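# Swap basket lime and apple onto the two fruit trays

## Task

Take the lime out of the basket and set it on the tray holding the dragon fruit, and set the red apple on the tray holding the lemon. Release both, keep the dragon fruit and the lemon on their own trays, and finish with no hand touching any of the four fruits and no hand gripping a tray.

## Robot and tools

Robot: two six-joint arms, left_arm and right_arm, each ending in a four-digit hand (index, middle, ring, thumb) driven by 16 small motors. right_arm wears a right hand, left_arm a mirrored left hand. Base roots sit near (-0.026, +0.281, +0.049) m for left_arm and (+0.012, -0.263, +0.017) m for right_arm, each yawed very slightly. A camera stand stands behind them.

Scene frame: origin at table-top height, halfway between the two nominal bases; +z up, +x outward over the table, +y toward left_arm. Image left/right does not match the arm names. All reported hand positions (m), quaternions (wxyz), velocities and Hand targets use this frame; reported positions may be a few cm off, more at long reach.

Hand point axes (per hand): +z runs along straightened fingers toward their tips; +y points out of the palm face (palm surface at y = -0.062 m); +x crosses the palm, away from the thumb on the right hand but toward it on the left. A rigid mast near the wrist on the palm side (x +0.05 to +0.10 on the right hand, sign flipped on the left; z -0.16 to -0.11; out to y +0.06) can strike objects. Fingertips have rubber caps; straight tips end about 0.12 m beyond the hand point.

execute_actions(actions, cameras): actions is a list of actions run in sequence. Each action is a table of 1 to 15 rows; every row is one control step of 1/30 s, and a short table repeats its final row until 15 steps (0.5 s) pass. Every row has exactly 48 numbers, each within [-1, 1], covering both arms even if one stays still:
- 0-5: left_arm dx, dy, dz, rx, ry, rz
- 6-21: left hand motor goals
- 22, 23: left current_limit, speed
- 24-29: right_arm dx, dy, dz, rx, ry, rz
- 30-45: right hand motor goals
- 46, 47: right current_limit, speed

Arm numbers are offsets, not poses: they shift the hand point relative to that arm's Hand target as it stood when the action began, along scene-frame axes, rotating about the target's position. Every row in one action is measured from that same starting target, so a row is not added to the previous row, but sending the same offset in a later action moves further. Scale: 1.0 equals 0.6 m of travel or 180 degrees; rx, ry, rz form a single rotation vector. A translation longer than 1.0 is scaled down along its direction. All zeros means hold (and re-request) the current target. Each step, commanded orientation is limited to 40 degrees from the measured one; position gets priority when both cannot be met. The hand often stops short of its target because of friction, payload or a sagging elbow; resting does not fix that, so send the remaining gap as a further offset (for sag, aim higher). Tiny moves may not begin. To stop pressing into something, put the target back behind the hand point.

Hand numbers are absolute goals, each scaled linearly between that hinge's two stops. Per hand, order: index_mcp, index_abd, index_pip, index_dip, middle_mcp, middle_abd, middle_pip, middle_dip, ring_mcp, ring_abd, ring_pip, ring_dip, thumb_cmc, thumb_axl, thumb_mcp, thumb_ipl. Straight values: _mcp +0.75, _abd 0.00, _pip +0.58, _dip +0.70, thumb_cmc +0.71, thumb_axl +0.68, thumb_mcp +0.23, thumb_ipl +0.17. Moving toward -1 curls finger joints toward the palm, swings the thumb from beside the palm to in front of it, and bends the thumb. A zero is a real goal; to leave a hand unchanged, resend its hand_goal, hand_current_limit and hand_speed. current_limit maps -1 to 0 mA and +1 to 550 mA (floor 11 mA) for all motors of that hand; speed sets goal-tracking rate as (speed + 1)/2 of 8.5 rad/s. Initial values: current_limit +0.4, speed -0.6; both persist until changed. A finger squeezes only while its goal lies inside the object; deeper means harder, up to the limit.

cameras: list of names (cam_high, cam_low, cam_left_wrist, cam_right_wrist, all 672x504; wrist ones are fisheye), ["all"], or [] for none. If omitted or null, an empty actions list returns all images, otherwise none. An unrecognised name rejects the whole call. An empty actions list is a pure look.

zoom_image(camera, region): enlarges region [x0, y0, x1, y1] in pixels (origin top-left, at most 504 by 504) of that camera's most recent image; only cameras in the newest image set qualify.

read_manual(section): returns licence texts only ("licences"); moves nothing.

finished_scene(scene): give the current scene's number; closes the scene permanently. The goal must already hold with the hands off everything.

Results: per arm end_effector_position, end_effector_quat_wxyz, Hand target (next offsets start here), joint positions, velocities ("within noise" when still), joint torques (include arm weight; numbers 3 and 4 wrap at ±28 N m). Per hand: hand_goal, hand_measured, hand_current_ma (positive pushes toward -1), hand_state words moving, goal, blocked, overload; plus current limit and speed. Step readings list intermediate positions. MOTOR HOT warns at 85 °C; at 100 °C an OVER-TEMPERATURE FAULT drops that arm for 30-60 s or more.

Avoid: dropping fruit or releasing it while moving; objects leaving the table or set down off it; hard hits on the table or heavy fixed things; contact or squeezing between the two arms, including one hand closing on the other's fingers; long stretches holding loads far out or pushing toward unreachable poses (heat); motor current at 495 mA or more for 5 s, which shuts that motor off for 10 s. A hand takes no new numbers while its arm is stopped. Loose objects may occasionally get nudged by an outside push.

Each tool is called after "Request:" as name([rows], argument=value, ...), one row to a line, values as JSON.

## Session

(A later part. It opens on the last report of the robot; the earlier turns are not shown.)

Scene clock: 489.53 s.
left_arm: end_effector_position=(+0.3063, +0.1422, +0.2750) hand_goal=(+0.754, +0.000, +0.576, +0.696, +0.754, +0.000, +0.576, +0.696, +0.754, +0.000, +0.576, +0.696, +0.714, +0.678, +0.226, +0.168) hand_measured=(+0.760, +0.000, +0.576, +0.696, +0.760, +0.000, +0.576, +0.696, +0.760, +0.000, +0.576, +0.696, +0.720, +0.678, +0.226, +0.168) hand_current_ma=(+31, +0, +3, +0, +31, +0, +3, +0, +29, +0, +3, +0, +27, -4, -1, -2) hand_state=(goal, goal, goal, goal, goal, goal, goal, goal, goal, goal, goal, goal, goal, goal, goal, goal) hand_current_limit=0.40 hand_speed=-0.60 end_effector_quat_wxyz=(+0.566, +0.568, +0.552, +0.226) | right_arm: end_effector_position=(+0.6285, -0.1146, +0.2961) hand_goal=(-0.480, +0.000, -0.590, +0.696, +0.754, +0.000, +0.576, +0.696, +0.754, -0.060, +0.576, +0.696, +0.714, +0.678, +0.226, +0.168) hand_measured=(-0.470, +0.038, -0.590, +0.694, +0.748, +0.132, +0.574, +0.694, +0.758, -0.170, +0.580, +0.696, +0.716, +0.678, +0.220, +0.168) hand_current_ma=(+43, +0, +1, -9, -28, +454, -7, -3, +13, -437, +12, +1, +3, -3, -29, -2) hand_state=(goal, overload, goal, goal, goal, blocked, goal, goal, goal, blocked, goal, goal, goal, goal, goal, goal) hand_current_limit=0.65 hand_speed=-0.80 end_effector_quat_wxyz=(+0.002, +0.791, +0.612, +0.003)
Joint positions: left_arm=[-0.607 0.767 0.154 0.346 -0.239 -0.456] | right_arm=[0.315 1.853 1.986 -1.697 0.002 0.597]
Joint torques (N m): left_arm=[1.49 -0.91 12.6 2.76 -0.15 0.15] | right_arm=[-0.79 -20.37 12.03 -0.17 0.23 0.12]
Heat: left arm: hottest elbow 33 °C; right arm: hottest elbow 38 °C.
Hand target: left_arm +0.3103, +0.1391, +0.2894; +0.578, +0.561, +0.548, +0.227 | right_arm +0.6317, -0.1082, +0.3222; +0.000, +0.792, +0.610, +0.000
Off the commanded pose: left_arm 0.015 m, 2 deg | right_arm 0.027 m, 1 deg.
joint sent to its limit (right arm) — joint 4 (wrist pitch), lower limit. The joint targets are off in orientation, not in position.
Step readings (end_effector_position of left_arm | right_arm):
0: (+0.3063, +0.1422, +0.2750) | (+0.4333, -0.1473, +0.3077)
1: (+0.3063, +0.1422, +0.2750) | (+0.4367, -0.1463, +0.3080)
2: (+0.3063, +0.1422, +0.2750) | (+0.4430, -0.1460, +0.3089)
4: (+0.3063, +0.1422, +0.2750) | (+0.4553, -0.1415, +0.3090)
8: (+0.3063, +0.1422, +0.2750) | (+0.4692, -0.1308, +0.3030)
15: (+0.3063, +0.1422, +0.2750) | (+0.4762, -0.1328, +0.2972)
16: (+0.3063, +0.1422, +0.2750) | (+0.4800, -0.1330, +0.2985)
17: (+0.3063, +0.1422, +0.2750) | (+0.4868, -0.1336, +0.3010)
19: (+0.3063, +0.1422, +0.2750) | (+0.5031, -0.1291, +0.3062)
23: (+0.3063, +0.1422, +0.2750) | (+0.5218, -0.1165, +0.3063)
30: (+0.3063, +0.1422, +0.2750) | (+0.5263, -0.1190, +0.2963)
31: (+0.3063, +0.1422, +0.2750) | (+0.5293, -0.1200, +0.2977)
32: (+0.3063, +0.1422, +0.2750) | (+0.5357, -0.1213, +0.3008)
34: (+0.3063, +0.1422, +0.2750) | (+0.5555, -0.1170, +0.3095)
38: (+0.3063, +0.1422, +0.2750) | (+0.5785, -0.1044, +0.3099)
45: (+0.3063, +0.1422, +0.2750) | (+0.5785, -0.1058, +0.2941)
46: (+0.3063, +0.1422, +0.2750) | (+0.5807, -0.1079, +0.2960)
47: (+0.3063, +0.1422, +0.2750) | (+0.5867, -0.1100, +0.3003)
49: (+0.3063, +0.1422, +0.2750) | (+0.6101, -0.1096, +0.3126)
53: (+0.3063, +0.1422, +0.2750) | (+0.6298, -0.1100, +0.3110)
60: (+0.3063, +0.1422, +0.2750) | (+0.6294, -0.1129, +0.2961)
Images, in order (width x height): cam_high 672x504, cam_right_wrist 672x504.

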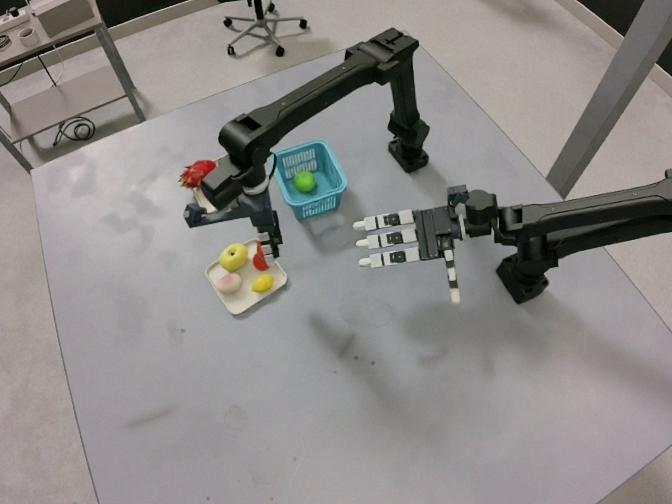

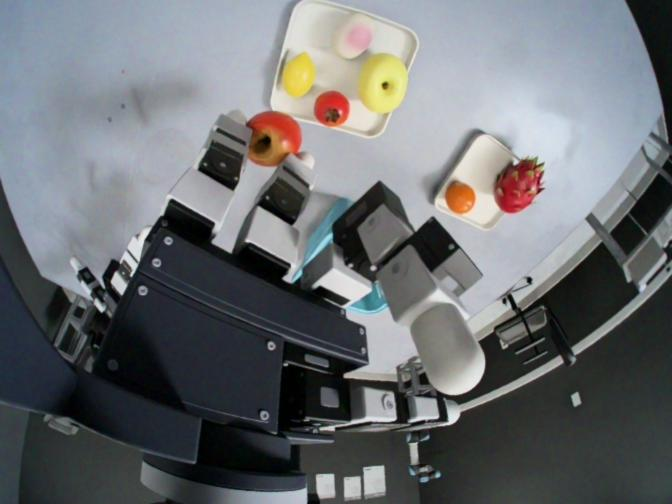

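Request:
execute_actions([
  [[0,0,0,0,0,0,0.754,0,0.576,0.696,0.754,0,0.576,0.696,0.754,0,0.576,0.696,0.714,0.678,0.226,0.168,0.4,-0.6,0.07,0.007,-0.025,0,0,-0.07,-0.48,0,-0.59,0.696,0.754,0.0,0.576,0.696,0.754,-0.06,0.576,0.696,0.714,0.678,0.226,0.168,0.65,-0.8]],
  [[0,0,0,0,0,0,0.754,0,0.576,0.696,0.754,0,0.576,0.696,0.754,0,0.576,0.696,0.714,0.678,0.226,0.168,0.4,-0.6,0.07,0.007,-0.025,0,0,-0.07,-0.48,0,-0.59,0.696,0.754,0.0,0.576,0.696,0.754,-0.06,0.576,0.696,0.714,0.678,0.226,0.168,0.65,-0.8]],
], cameras=["cam_right_wrist","cam_high","cam_low"])

Scene clock: 536.17 s.
left_arm: end_effector_position=(+0.3063, +0.1422, +0.2750) hand_goal=(+0.754, +0.000, +0.576, +0.696, +0.754, +0.000, +0.576, +0.696, +0.754, +0.000, +0.576, +0.696, +0.714, +0.678, +0.226, +0.168) hand_measured=(+0.760, +0.000, +0.576, +0.696, +0.760, +0.000, +0.576, +0.696, +0.760, +0.000, +0.576, +0.696, +0.720, +0.678, +0.226, +0.168) hand_current_ma=(+31, +0, +3, +0, +31, +0, +3, +0, +29, +0, +3, +0, +27, -4, -1, -2) hand_state=(goal, goal, goal, goal, goal, goal, goal, goal, goal, goal, goal, goal, goal, goal, goal, goal) hand_current_limit=0.40 hand_speed=-0.60 end_effector_quat_wxyz=(+0.566, +0.568, +0.552, +0.226) | right_arm: end_effector_position=(+0.7135, -0.1055, +0.2637) hand_goal=(-0.480, +0.000, -0.590, +0.696, +0.754, +0.000, +0.576, +0.696, +0.754, -0.060, +0.576, +0.696, +0.714, +0.678, +0.226, +0.168) hand_measured=(-0.470, +0.038, -0.590, +0.694, +0.748, +0.132, +0.574, +0.696, +0.760, -0.168, +0.580, +0.696, +0.716, +0.678, +0.220, +0.168) hand_current_ma=(+45, +0, +1, -9, -26, +454, -5, -3, +25, -429, +16, +2, +7, -3, -29, -2) hand_state=(goal, overload, goal, goal, goal, blocked, goal, goal, goal, blocked, goal, goal, goal, goal, goal, goal) hand_current_limit=0.65 hand_speed=-0.80 end_effector_quat_wxyz=(+0.015, +0.899, +0.435, +0.047)
Joint positions: left_arm=[-0.607 0.767 0.154 0.346 -0.239 -0.456] | right_arm=[0.316 2.17 2.393 -1.697 0.021 1.013]
Joint torques (N m): left_arm=[1.2 -0.97 12.55 2.76 -0.15 0.15] | right_arm=[-0.85 -25.05 12.15 -0.01 0.12 0.08]
Heat: left arm: hottest elbow 33 °C; right arm: hottest elbow 37 °C.
Hand target: left_arm +0.3103, +0.1391, +0.2894; +0.578, +0.561, +0.548, +0.227 | right_arm +0.7157, -0.0998, +0.2921; +0.000, +0.906, +0.423, +0.000
Off the commanded pose: left_arm 0.015 m, 2 deg | right_arm 0.029 m, 6 deg.
joint sent to its limit (right arm) — joint 4 (wrist pitch), lower limit. The joint targets are off in orientation, not in position.
Step readings (end_effector_position of left_arm | right_arm):
0: (+0.3063, +0.1422, +0.2750) | (+0.6284, -0.1146, +0.2961)
1: (+0.3063, +0.1422, +0.2750) | (+0.6305, -0.1150, +0.2977)
2: (+0.3063, +0.1422, +0.2750) | (+0.6393, -0.1139, +0.3021)
4: (+0.3063, +0.1422, +0.2750) | (+0.6591, -0.1100, +0.3080)
8: (+0.3063, +0.1422, +0.2750) | (+0.6715, -0.1092, +0.2937)
15: (+0.3063, +0.1422, +0.2750) | (+0.6723, -0.1106, +0.2782)
16: (+0.3063, +0.1422, +0.2750) | (+0.6743, -0.1107, +0.2809)
17: (+0.3063, +0.1422, +0.2750) | (+0.6842, -0.1089, +0.2862)
19: (+0.3063, +0.1422, +0.2750) | (+0.7035, -0.1049, +0.2939)
23: (+0.3063, +0.1422, +0.2750) | (+0.7135, -0.1042, +0.2820)
30: (+0.3063, +0.1422, +0.2750) | (+0.7142, -0.1050, +0.2638)
Images, in order (width x height): cam_high 672x504, cam_low 672x504, cam_right_wrist 672x504.

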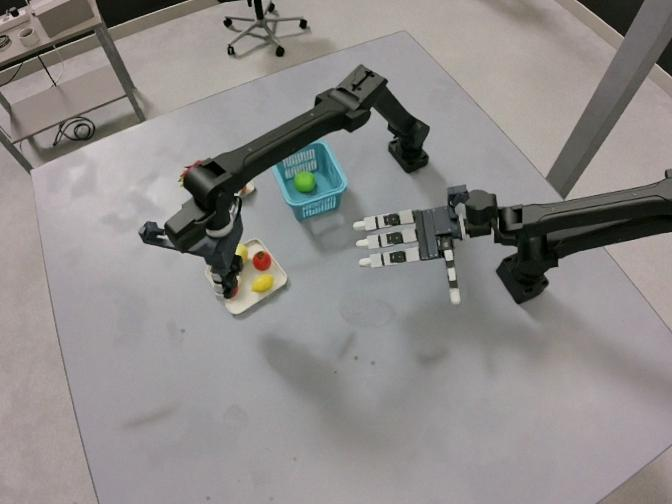

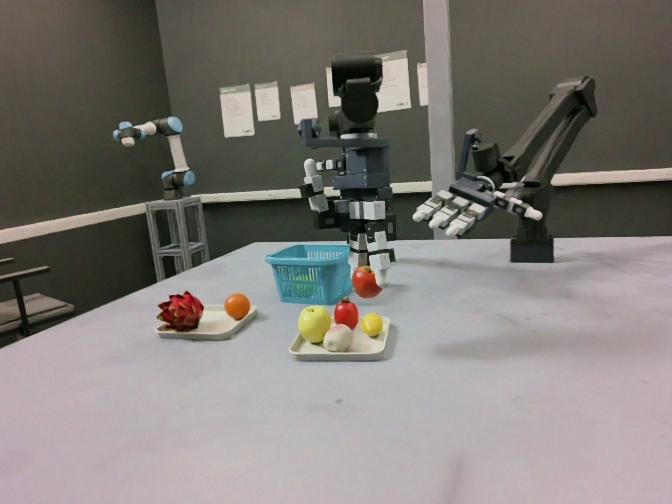

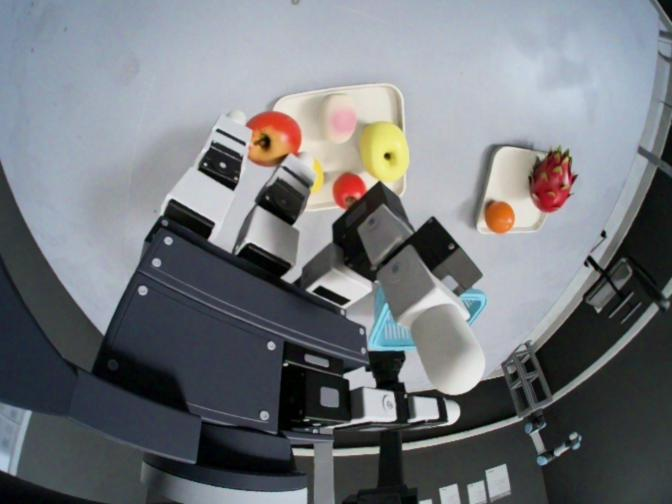

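Request:
zoom_image(camera="cam_high", region=[180, 220, 310, 330])

Request:
zoom_image(camera="cam_low", region=[270, 240, 430, 370])

Scaled by 3.877 from the camera's 672x504 image, which has a finer 960x720 frame.

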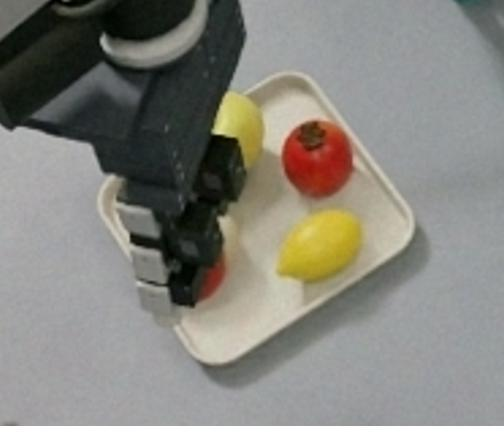

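Scaled by 3.150 from the camera's 672x504 image, which has a finer 960x720 frame.

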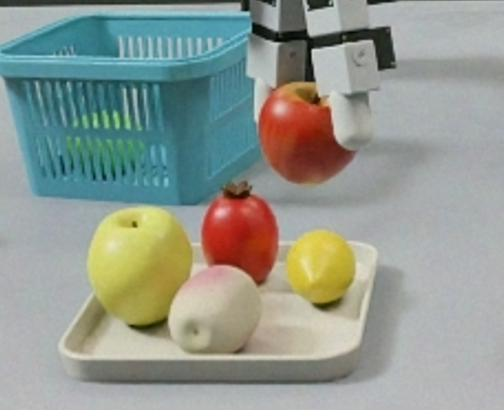

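Request:
execute_actions([
  [[0,0,0,0,0,0,0.754,0,0.576,0.696,0.754,0,0.576,0.696,0.754,0,0.576,0.696,0.714,0.678,0.226,0.168,0.4,-0.6,0,-0.005,-0.075,0,0,0,-0.48,0,-0.59,0.696,0.754,0.0,0.576,0.696,0.754,-0.06,0.576,0.696,0.714,0.678,0.226,0.168,0.65,-0.8]],
], cameras=["cam_right_wrist","cam_high","cam_low"])

Request:
zoom_image(camera="cam_high", region=[180, 220, 310, 330])

Request:
zoom_image(camera="cam_low", region=[270, 240, 430, 370])

Request:
zoom_image(camera="cam_right_wrist", region=[200, 60, 440, 240])

Scene clock: 553.60 s.
left_arm: end_effector_position=(+0.3063, +0.1422, +0.2750) hand_goal=(+0.754, +0.000, +0.576, +0.696, +0.754, +0.000, +0.576, +0.696, +0.754, +0.000, +0.576, +0.696, +0.714, +0.678, +0.226, +0.168) hand_measured=(+0.760, +0.000, +0.576, +0.696, +0.760, +0.000, +0.576, +0.696, +0.760, +0.000, +0.576, +0.696, +0.720, +0.678, +0.226, +0.168) hand_current_ma=(+31, +0, +3, +0, +31, +0, +3, +0, +29, +0, +3, +0, +27, -4, -1, -2) hand_state=(goal, goal, goal, goal, goal, goal, goal, goal, goal, goal, goal, goal, goal, goal, goal, goal) hand_current_limit=0.40 hand_speed=-0.60 end_effector_quat_wxyz=(+0.566, +0.568, +0.552, +0.226) | right_arm: end_effector_position=(+0.7158, -0.1035, +0.2395) hand_goal=(-0.480, +0.000, -0.590, +0.696, +0.754, +0.000, +0.576, +0.696, +0.754, -0.060, +0.576, +0.696, +0.714, +0.678, +0.226, +0.168) hand_measured=(-0.470, +0.038, -0.590, +0.694, +0.748, +0.132, +0.574, +0.696, +0.760, -0.168, +0.580, +0.696, +0.716, +0.678, +0.220, +0.168) hand_current_ma=(+45, +0, +1, -9, -26, +454, -5, -3, +25, -429, +16, +2, +7, -3, -29, -2) hand_state=(goal, overload, goal, goal, goal, blocked, goal, goal, goal, blocked, goal, goal, goal, goal, goal, goal) hand_current_limit=0.65 hand_speed=-0.80 end_effector_quat_wxyz=(+0.010, +0.902, +0.431, +0.030)
Joint positions: left_arm=[-0.607 0.767 0.154 0.346 -0.239 -0.456] | right_arm=[0.316 2.204 2.393 -1.697 0.014 1.022]
Joint torques (N m): left_arm=[1.26 -0.85 12.57 2.71 -0.15 0.17] | right_arm=[-1.2 -24.7 9.52 -0.1 -0.03 0.12]
Heat: left arm: hottest elbow 33 °C; right arm: hottest elbow 40 °C.
Hand target: left_arm +0.3103, +0.1391, +0.2894; +0.578, +0.561, +0.548, +0.227 | right_arm +0.7157, -0.1028, +0.2472; +0.000, +0.906, +0.423, +0.000
Off the commanded pose: left_arm 0.015 m, 2 deg | right_arm 0.008 m, 4 deg.
joint sent to its limit (right arm) — joint 4 (wrist pitch), lower limit. The joint targets are off in orientation, not in position.
Step readings (end_effector_position of left_arm | right_arm):
0: (+0.3063, +0.1422, +0.2750) | (+0.7135, -0.1055, +0.2637)
1: (+0.3063, +0.1422, +0.2750) | (+0.7135, -0.1052, +0.2625)
2: (+0.3063, +0.1422, +0.2750) | (+0.7133, -0.1048, +0.2617)
4: (+0.3063, +0.1422, +0.2750) | (+0.7136, -0.1044, +0.2581)
8: (+0.3063, +0.1422, +0.2750) | (+0.7149, -0.1039, +0.2480)
15: (+0.3063, +0.1422, +0.2750) | (+0.7159, -0.1035, +0.2395)
Images, in order (width x height): cam_high 672x504, cam_low 672x504, cam_right_wrist 672x504.

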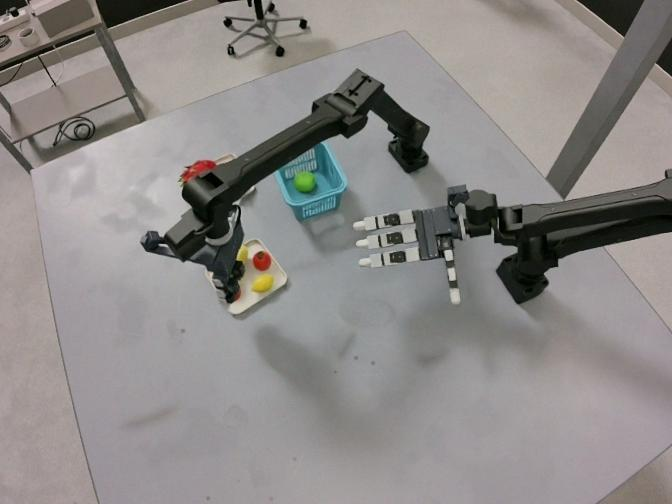

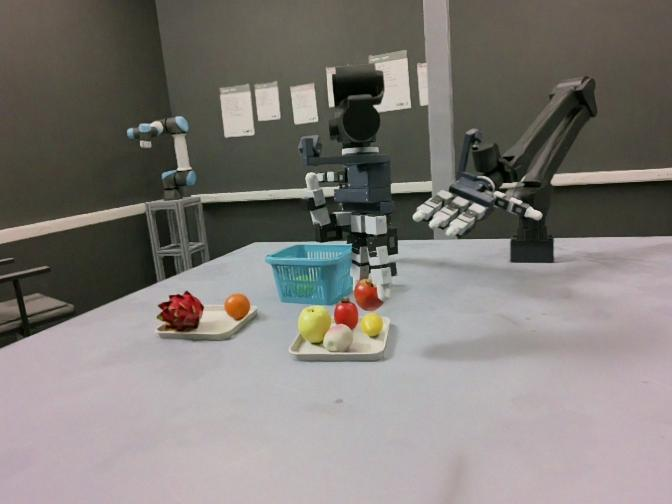

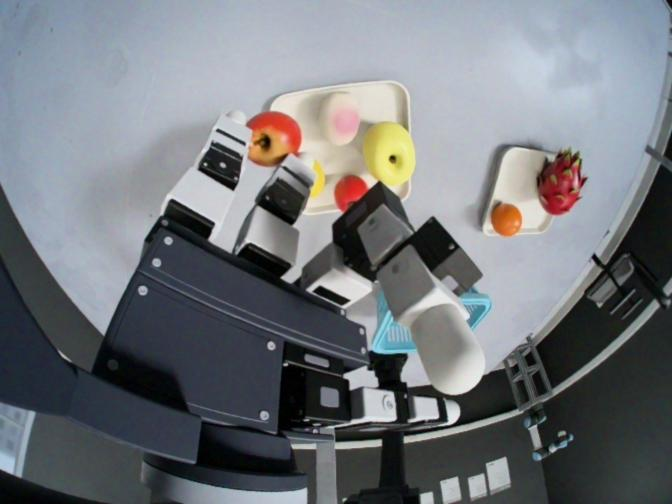

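Scaled by 3.877 from the camera's 672x504 image, which has a finer 960x720 frame.

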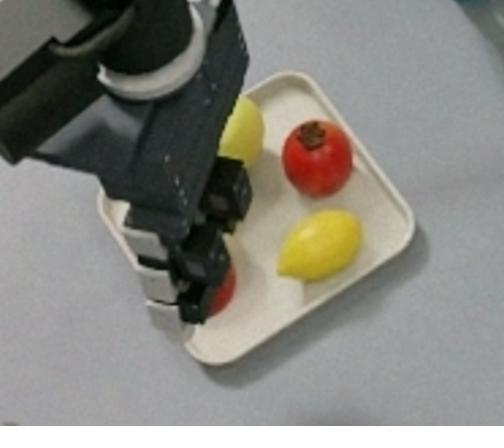

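Scaled by 3.150 from the camera's 672x504 image, which has a finer 960x720 frame.

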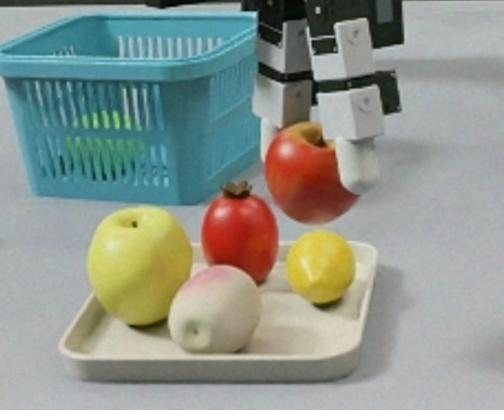

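Scaled by 2.100 from the camera's 672x504 image, which has a finer 960x720 frame.

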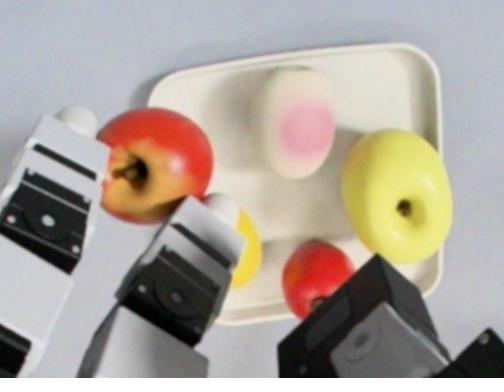

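Request:
execute_actions([
  [[0,0,0,0,0,0,0.754,0,0.576,0.696,0.754,0,0.576,0.696,0.754,0,0.576,0.696,0.714,0.678,0.226,0.168,0.4,-0.6,-0.038,-0.02,-0.042,0,0,0,-0.48,0,-0.59,0.696,0.754,0.0,0.576,0.696,0.754,-0.06,0.576,0.696,0.714,0.678,0.226,0.168,0.65,-0.8]],
], cameras=["cam_right_wrist","cam_high","cam_low"])

Request:
zoom_image(camera="cam_high", region=[180, 220, 310, 330])

Request:
zoom_image(camera="cam_low", region=[270, 240, 430, 370])

Request:
zoom_image(camera="cam_right_wrist", region=[200, 60, 440, 240])

Scene clock: 582.33 s.
left_arm: end_effector_position=(+0.3063, +0.1422, +0.2750) hand_goal=(+0.754, +0.000, +0.576, +0.696, +0.754, +0.000, +0.576, +0.696, +0.754, +0.000, +0.576, +0.696, +0.714, +0.678, +0.226, +0.168) hand_measured=(+0.760, +0.000, +0.576, +0.696, +0.760, +0.000, +0.576, +0.696, +0.760, +0.000, +0.576, +0.696, +0.720, +0.678, +0.226, +0.168) hand_current_ma=(+31, +0, +3, +0, +31, +0, +3, +0, +29, +0, +3, +0, +27, -4, -1, -2) hand_state=(goal, goal, goal, goal, goal, goal, goal, goal, goal, goal, goal, goal, goal, goal, goal, goal) hand_current_limit=0.40 hand_speed=-0.60 end_effector_quat_wxyz=(+0.566, +0.568, +0.552, +0.226) | right_arm: end_effector_position=(+0.6889, -0.1113, +0.2027) hand_goal=(-0.480, +0.000, -0.590, +0.696, +0.754, +0.000, +0.576, +0.696, +0.754, -0.060, +0.576, +0.696, +0.714, +0.678, +0.226, +0.168) hand_measured=(-0.470, +0.038, -0.590, +0.694, +0.746, +0.132, +0.574, +0.696, +0.760, -0.168, +0.580, +0.696, +0.716, +0.678, +0.220, +0.168) hand_current_ma=(+44, +0, +1, -9, -34, +454, -8, -3, +20, -429, +14, +2, +5, -3, -28, -2) hand_state=(goal, overload, goal, goal, goal, blocked, goal, goal, goal, blocked, goal, goal, goal, goal, goal, goal) hand_current_limit=0.65 hand_speed=-0.80 end_effector_quat_wxyz=(-0.001, +0.903, +0.429, -0.021)
Joint positions: left_arm=[-0.607 0.767 0.154 0.346 -0.239 -0.456] | right_arm=[0.316 2.177 2.258 -1.693 0.002 1.028]
Joint torques (N m): left_arm=[1.38 -1.14 12.55 2.74 -0.16 0.17] | right_arm=[-1.96 -25.47 9.7 0.1 -0.02 0.13]
Heat: left arm: hottest elbow 33 °C; right arm: hottest elbow 39 °C.
Hand target: left_arm +0.3103, +0.1391, +0.2894; +0.578, +0.561, +0.548, +0.227 | right_arm +0.6929, -0.1148, +0.2220; +0.000, +0.906, +0.423, +0.000
Off the commanded pose: left_arm 0.015 m, 2 deg | right_arm 0.020 m, 3 deg.
Step readings (end_effector_position of left_arm | right_arm):
0: (+0.3063, +0.1422, +0.2750) | (+0.7158, -0.1035, +0.2395)
1: (+0.3063, +0.1422, +0.2750) | (+0.7134, -0.1039, +0.2345)
2: (+0.3063, +0.1422, +0.2750) | (+0.7089, -0.1049, +0.2322)
4: (+0.3063, +0.1422, +0.2750) | (+0.6973, -0.1084, +0.2199)
8: (+0.3063, +0.1422, +0.2750) | (+0.6897, -0.1110, +0.2038)
15: (+0.3063, +0.1422, +0.2750) | (+0.6889, -0.1113, +0.2027)
Images, in order (width x height): cam_high 672x504, cam_low 672x504, cam_right_wrist 672x504.

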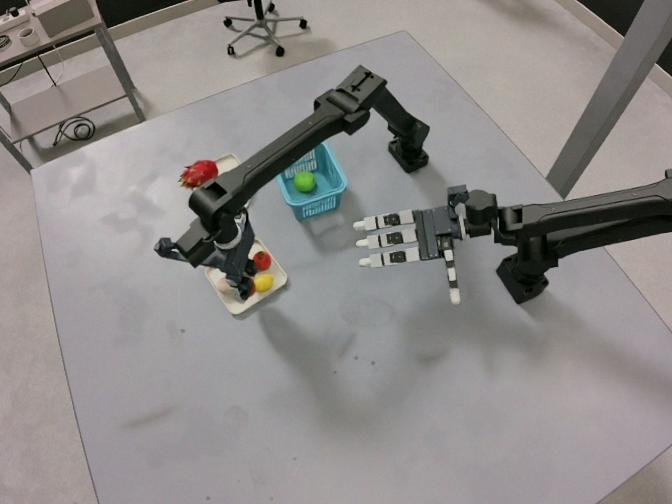

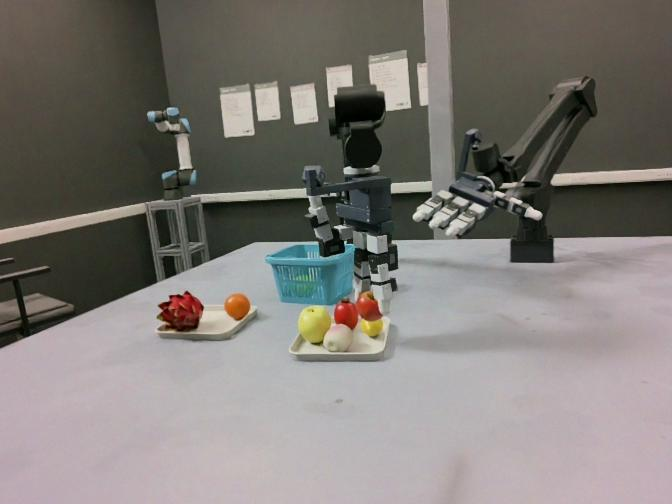

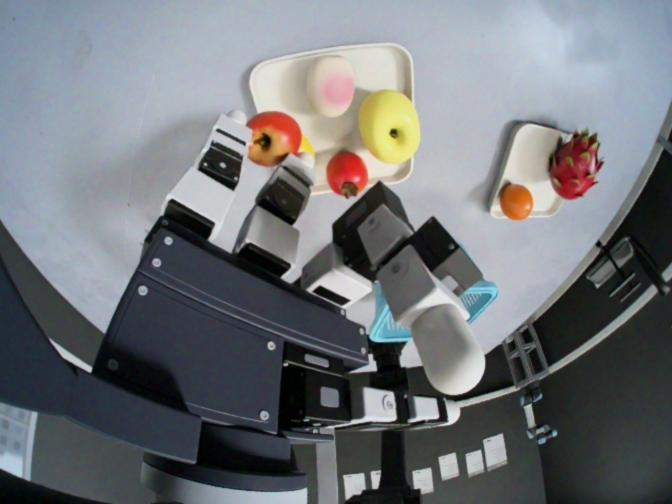

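Scaled by 3.877 from the camera's 672x504 image, which has a finer 960x720 frame.

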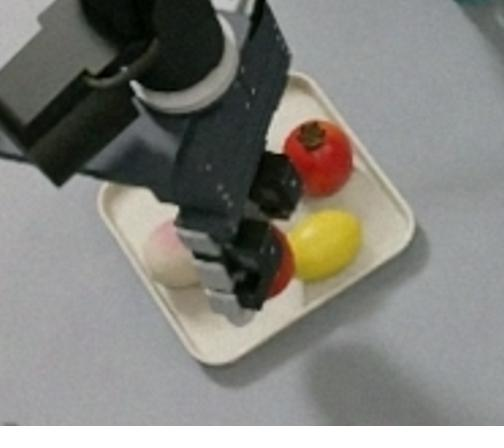

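Scaled by 3.150 from the camera's 672x504 image, which has a finer 960x720 frame.

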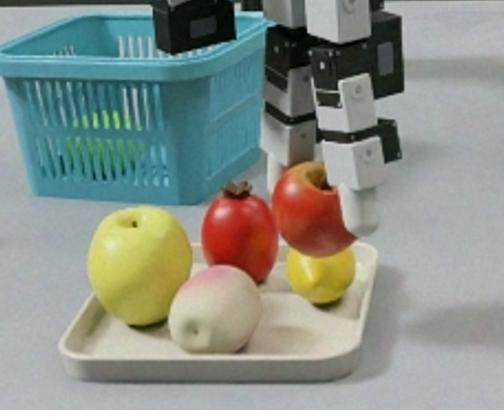

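Scaled by 2.100 from the camera's 672x504 image, which has a finer 960x720 frame.

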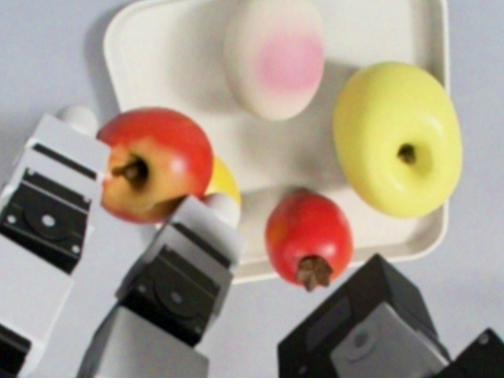

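Request:
execute_actions([
  [[0,0,0,0,0,0,0.754,0,0.576,0.696,0.754,0,0.576,0.696,0.754,0,0.576,0.696,0.714,0.678,0.226,0.168,0.4,-0.6,0.03,-0.02,-0.03,0,0,0,-0.48,0,-0.59,0.696,0.754,0.0,0.576,0.696,0.754,-0.06,0.576,0.696,0.714,0.678,0.226,0.168,0.65,-0.8]],
], cameras=["cam_right_wrist","cam_high","cam_low"])

Request:
zoom_image(camera="cam_high", region=[180, 220, 310, 330])

Request:
zoom_image(camera="cam_low", region=[270, 240, 430, 370])

Request:
zoom_image(camera="cam_right_wrist", region=[200, 60, 440, 240])

Scene clock: 631.80 s.
left_arm: end_effector_position=(+0.3063, +0.1422, +0.2750) hand_goal=(+0.754, +0.000, +0.576, +0.696, +0.754, +0.000, +0.576, +0.696, +0.754, +0.000, +0.576, +0.696, +0.714, +0.678, +0.226, +0.168) hand_measured=(+0.760, +0.000, +0.576, +0.696, +0.760, +0.000, +0.576, +0.696, +0.760, +0.000, +0.576, +0.696, +0.720, +0.678, +0.226, +0.168) hand_current_ma=(+31, +0, +3, +0, +31, +0, +3, +0, +29, +0, +3, +0, +27, -4, -1, -2) hand_state=(goal, goal, goal, goal, goal, goal, goal, goal, goal, goal, goal, goal, goal, goal, goal, goal) hand_current_limit=0.40 hand_speed=-0.60 end_effector_quat_wxyz=(+0.566, +0.568, +0.552, +0.226) | right_arm: end_effector_position=(+0.6970, -0.1288, +0.1859) hand_goal=(-0.480, +0.000, -0.590, +0.696, +0.754, +0.000, +0.576, +0.696, +0.754, -0.060, +0.576, +0.696, +0.714, +0.678, +0.226, +0.168) hand_measured=(-0.470, +0.038, -0.590, +0.694, +0.746, +0.132, +0.574, +0.696, +0.760, -0.168, +0.580, +0.696, +0.716, +0.678, +0.220, +0.168) hand_current_ma=(+44, +0, +1, -9, -34, +454, -8, -3, +20, -429, +14, +2, +5, -3, -28, -2) hand_state=(goal, overload, goal, goal, goal, blocked, goal, goal, goal, blocked, goal, goal, goal, goal, goal, goal) hand_current_limit=0.65 hand_speed=-0.80 end_effector_quat_wxyz=(-0.003, +0.907, +0.421, -0.028)
Joint positions: left_arm=[-0.607 0.767 0.154 0.346 -0.239 -0.456] | right_arm=[0.288 2.202 2.258 -1.684 0.002 1.018]
Joint torques (N m): left_arm=[1.38 -0.97 12.57 2.73 -0.15 0.19] | right_arm=[-1.55 -24.29 12.11 0.39 0.02 0]
Heat: left arm: hottest elbow 33 °C; right arm: hottest elbow 38 °C.
Hand target: left_arm +0.3103, +0.1391, +0.2894; +0.578, +0.561, +0.548, +0.227 | right_arm +0.7109, -0.1267, +0.2038; +0.000, +0.906, +0.423, +0.000
Off the commanded pose: left_arm 0.015 m, 2 deg | right_arm 0.023 m, 3 deg.
Step readings (end_effector_position of left_arm | right_arm):
0: (+0.3063, +0.1422, +0.2750) | (+0.6889, -0.1113, +0.2027)
1: (+0.3063, +0.1422, +0.2750) | (+0.6896, -0.1124, +0.2020)
2: (+0.3063, +0.1422, +0.2750) | (+0.6905, -0.1128, +0.2015)
4: (+0.3063, +0.1422, +0.2750) | (+0.6927, -0.1153, +0.1992)
8: (+0.3063, +0.1422, +0.2750) | (+0.6953, -0.1230, +0.1921)
15: (+0.3063, +0.1422, +0.2750) | (+0.6970, -0.1288, +0.1859)
Images, in order (width x height): cam_high 672x504, cam_low 672x504, cam_right_wrist 672x504.

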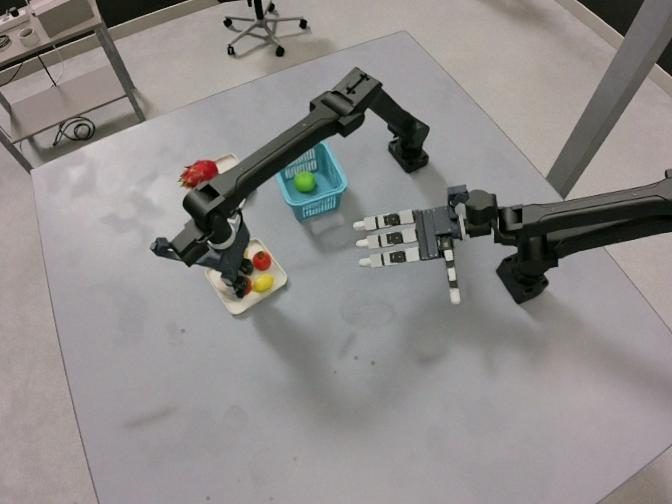

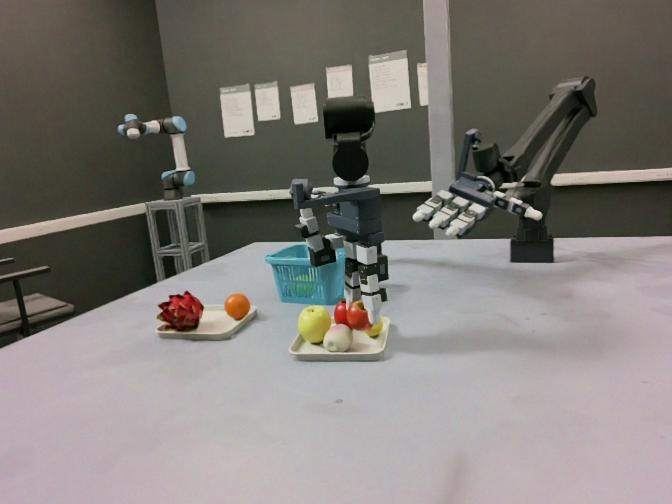

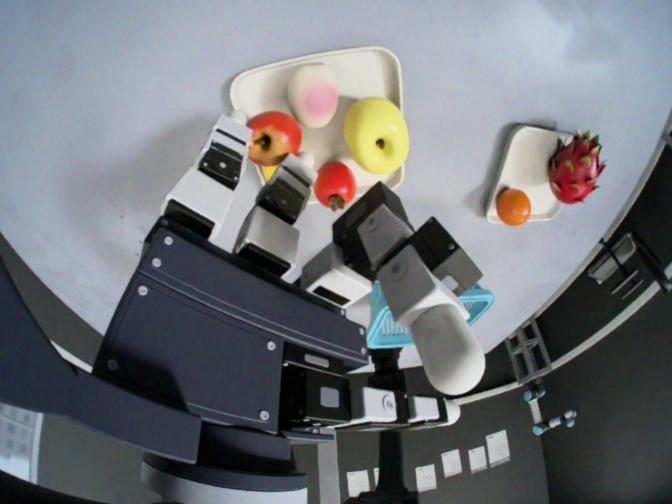

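Scaled by 3.877 from the camera's 672x504 image, which has a finer 960x720 frame.

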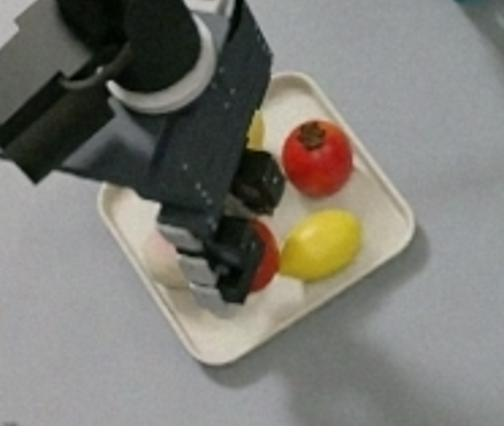

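Scaled by 3.150 from the camera's 672x504 image, which has a finer 960x720 frame.

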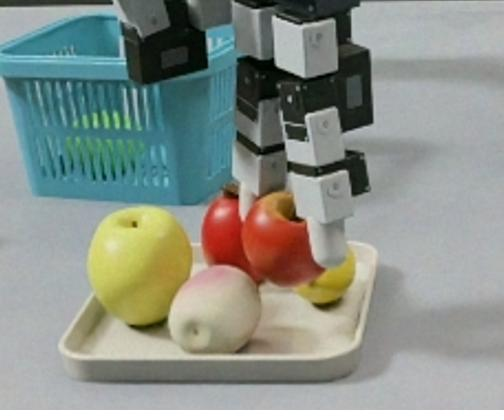

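Scaled by 2.100 from the camera's 672x504 image, which has a finer 960x720 frame.

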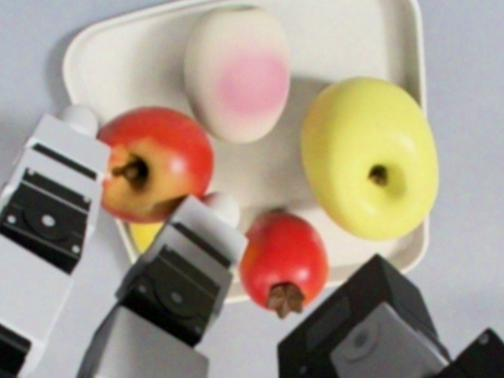

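Request:
execute_actions([
  [[0,0,0,0,0,0,0.754,0,0.576,0.696,0.754,0,0.576,0.696,0.754,0,0.576,0.696,0.714,0.678,0.226,0.168,0.4,-0.6,0.018,0.017,-0.025,0,0,0,-0.48,0,-0.59,0.696,0.754,0.0,0.576,0.696,0.754,-0.06,0.576,0.696,0.714,0.678,0.226,0.168,0.65,-0.8]],
], cameras=["cam_right_wrist","cam_high","cam_low"])

Request:
zoom_image(camera="cam_high", region=[180, 220, 310, 330])

Request:
zoom_image(camera="cam_low", region=[270, 240, 430, 370])

Request:
zoom_image(camera="cam_right_wrist", region=[200, 60, 440, 240])

Scene clock: 648.70 s.
left_arm: end_effector_position=(+0.3063, +0.1422, +0.2750) hand_goal=(+0.754, +0.000, +0.576, +0.696, +0.754, +0.000, +0.576, +0.696, +0.754, +0.000, +0.576, +0.696, +0.714, +0.678, +0.226, +0.168) hand_measured=(+0.760, +0.000, +0.576, +0.696, +0.760, +0.000, +0.576, +0.696, +0.760, +0.000, +0.576, +0.696, +0.720, +0.678, +0.226, +0.168) hand_current_ma=(+31, +0, +3, +0, +31, +0, +3, +0, +29, +0, +3, +0, +27, -4, -1, -2) hand_state=(goal, goal, goal, goal, goal, goal, goal, goal, goal, goal, goal, goal, goal, goal, goal, goal) hand_current_limit=0.40 hand_speed=-0.60 end_effector_quat_wxyz=(+0.566, +0.568, +0.552, +0.226) | right_arm: end_effector_position=(+0.7097, -0.1246, +0.1671) hand_goal=(-0.480, +0.000, -0.590, +0.696, +0.754, +0.000, +0.576, +0.696, +0.754, -0.060, +0.576, +0.696, +0.714, +0.678, +0.226, +0.168) hand_measured=(-0.470, +0.038, -0.590, +0.694, +0.746, +0.132, +0.574, +0.696, +0.760, -0.168, +0.580, +0.696, +0.716, +0.678, +0.220, +0.168) hand_current_ma=(+44, +0, +1, -9, -34, +454, -8, -3, +21, -429, +14, +2, +5, -3, -28, -2) hand_state=(goal, overload, goal, goal, goal, blocked, goal, goal, goal, blocked, goal, goal, goal, goal, goal, goal) hand_current_limit=0.65 hand_speed=-0.80 end_effector_quat_wxyz=(-0.003, +0.907, +0.421, -0.030)
Joint positions: left_arm=[-0.607 0.767 0.154 0.346 -0.239 -0.456] | right_arm=[0.288 2.256 2.303 -1.678 0.002 1.018]
Joint torques (N m): left_arm=[1.44 -0.91 12.62 2.7 -0.15 0.16] | right_arm=[-1.03 -25.64 12.49 0.23 0 0.09]
Heat: left arm: hottest elbow 33 °C; right arm: hottest elbow 39 °C.
Hand target: left_arm +0.3103, +0.1391, +0.2894; +0.578, +0.561, +0.548, +0.227 | right_arm +0.7218, -0.1165, +0.1890; +0.000, +0.906, +0.423, +0.000
Off the commanded pose: left_arm 0.015 m, 2 deg | right_arm 0.026 m, 3 deg.
Step readings (end_effector_position of left_arm | right_arm):
0: (+0.3063, +0.1422, +0.2750) | (+0.6970, -0.1288, +0.1859)
1: (+0.3063, +0.1422, +0.2750) | (+0.6978, -0.1285, +0.1857)
2: (+0.3063, +0.1422, +0.2750) | (+0.7004, -0.1276, +0.1859)
4: (+0.3063, +0.1422, +0.2750) | (+0.7065, -0.1257, +0.1846)
8: (+0.3063, +0.1422, +0.2750) | (+0.7094, -0.1247, +0.1754)
15: (+0.3063, +0.1422, +0.2750) | (+0.7097, -0.1246, +0.1671)
Images, in order (width x height): cam_high 672x504, cam_low 672x504, cam_right_wrist 672x504.

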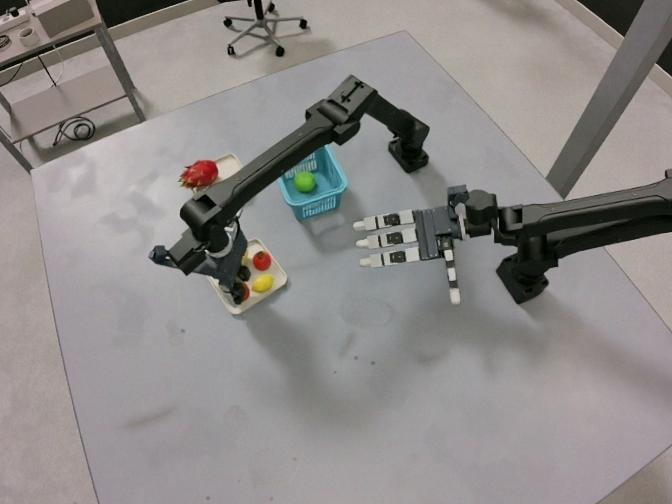

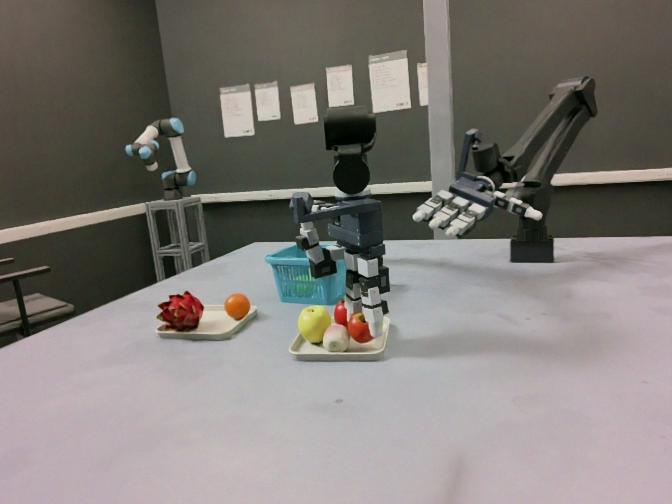

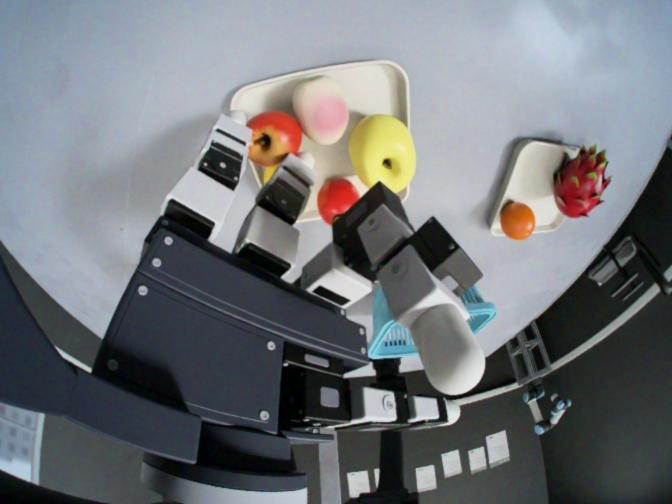

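Scaled by 3.877 from the camera's 672x504 image, which has a finer 960x720 frame.

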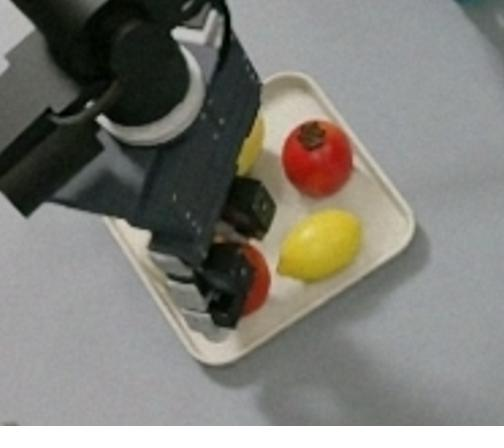

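Scaled by 3.150 from the camera's 672x504 image, which has a finer 960x720 frame.

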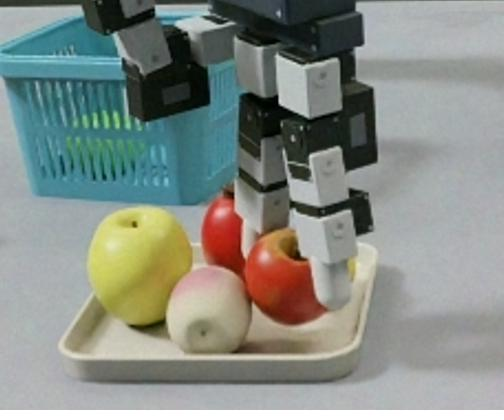

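Scaled by 2.100 from the camera's 672x504 image, which has a finer 960x720 frame.

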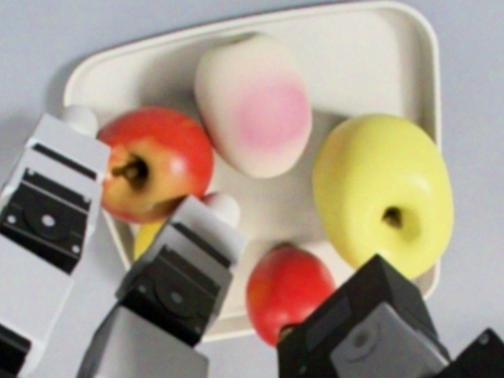

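Request:
execute_actions([
  [[0,0,0,0,0,0,0.754,0,0.576,0.696,0.754,0,0.576,0.696,0.754,0,0.576,0.696,0.714,0.678,0.226,0.168,0.4,-0.6,0.0,0.018,-0.016,0,0,0,-0.48,0,-0.59,0.696,0.754,0.0,0.576,0.696,0.754,-0.06,0.576,0.696,0.714,0.678,0.226,0.168,0.65,-0.8]],
], cameras=["cam_high","cam_low"])

Request:
zoom_image(camera="cam_high", region=[180, 220, 310, 330])

Request:
zoom_image(camera="cam_low", region=[270, 240, 430, 370])

Scene clock: 656.80 s.
left_arm: end_effector_position=(+0.3063, +0.1422, +0.2750) hand_goal=(+0.754, +0.000, +0.576, +0.696, +0.754, +0.000, +0.576, +0.696, +0.754, +0.000, +0.576, +0.696, +0.714, +0.678, +0.226, +0.168) hand_measured=(+0.760, +0.000, +0.576, +0.696, +0.760, +0.000, +0.576, +0.696, +0.760, +0.000, +0.576, +0.696, +0.720, +0.678, +0.226, +0.168) hand_current_ma=(+31, +0, +3, +0, +31, +0, +3, +0, +29, +0, +3, +0, +27, -4, -1, -2) hand_state=(goal, goal, goal, goal, goal, goal, goal, goal, goal, goal, goal, goal, goal, goal, goal, goal) hand_current_limit=0.40 hand_speed=-0.60 end_effector_quat_wxyz=(+0.566, +0.568, +0.552, +0.226) | right_arm: end_effector_position=(+0.7104, -0.1168, +0.1659) hand_goal=(-0.480, +0.000, -0.590, +0.696, +0.754, +0.000, +0.576, +0.696, +0.754, -0.060, +0.576, +0.696, +0.714, +0.678, +0.226, +0.168) hand_measured=(-0.470, +0.038, -0.590, +0.694, +0.746, +0.132, +0.574, +0.696, +0.760, -0.168, +0.580, +0.696, +0.716, +0.678, +0.220, +0.168) hand_current_ma=(+44, +0, +1, -9, -34, +454, -8, -3, +21, -429, +14, +2, +5, -3, -28, -2) hand_state=(goal, overload, goal, goal, goal, blocked, goal, goal, goal, blocked, goal, goal, goal, goal, goal, goal) hand_current_limit=0.65 hand_speed=-0.80 end_effector_quat_wxyz=(-0.002, +0.906, +0.423, -0.025)
Joint positions: left_arm=[-0.607 0.767 0.154 0.346 -0.239 -0.456] | right_arm=[0.298 2.258 2.303 -1.667 0.002 1.024]
Joint torques (N m): left_arm=[1.32 -0.97 12.59 2.73 -0.15 0.18] | right_arm=[-0.62 -24.29 12.27 0.43 -0.01 0.15]
Heat: left arm: hottest elbow 33 °C; right arm: hottest elbow 40 °C.
Hand target: left_arm +0.3103, +0.1391, +0.2894; +0.578, +0.561, +0.548, +0.227 | right_arm +0.7218, -0.1055, +0.1794; +0.000, +0.906, +0.423, +0.000
Off the commanded pose: left_arm 0.015 m, 2 deg | right_arm 0.021 m, 3 deg.
Step readings (end_effector_position of left_arm | right_arm):
0: (+0.3063, +0.1422, +0.2750) | (+0.7097, -0.1246, +0.1671)
1: (+0.3063, +0.1422, +0.2750) | (+0.7098, -0.1240, +0.1671)
2: (+0.3063, +0.1422, +0.2750) | (+0.7103, -0.1236, +0.1671)
4: (+0.3063, +0.1422, +0.2750) | (+0.7112, -0.1219, +0.1672)
8: (+0.3063, +0.1422, +0.2750) | (+0.7109, -0.1187, +0.1667)
15: (+0.3063, +0.1422, +0.2750) | (+0.7104, -0.1168, +0.1659)
Images, in order (width x height): cam_high 672x504, cam_low 672x504.

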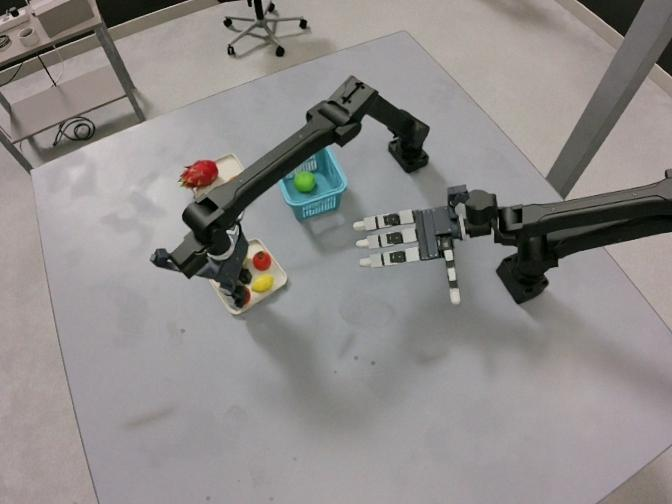

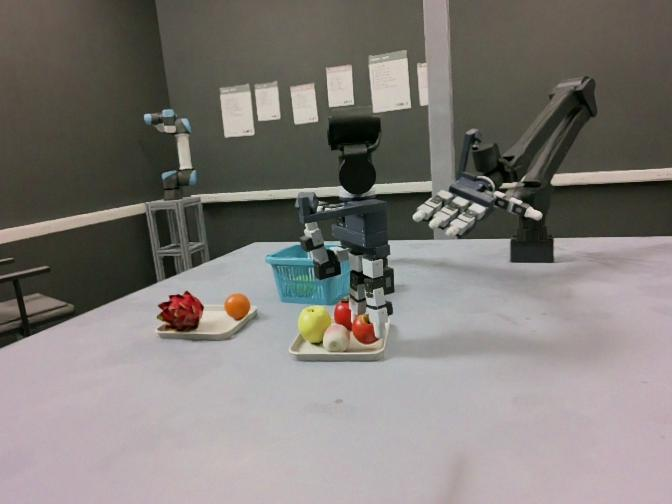

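Scaled by 3.877 from the camera's 672x504 image, which has a finer 960x720 frame.

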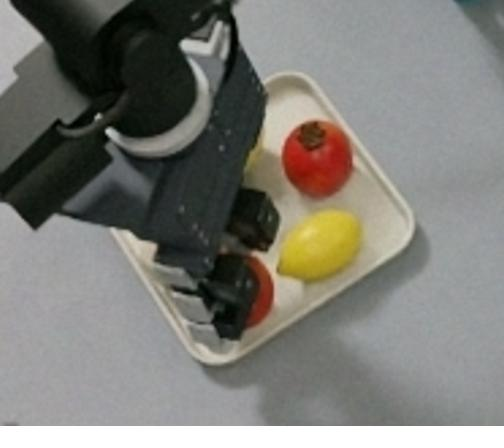

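Scaled by 3.150 from the camera's 672x504 image, which has a finer 960x720 frame.

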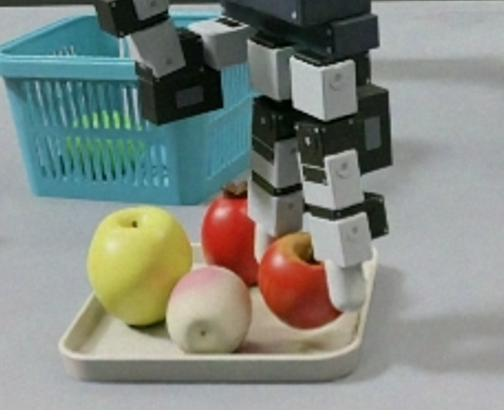

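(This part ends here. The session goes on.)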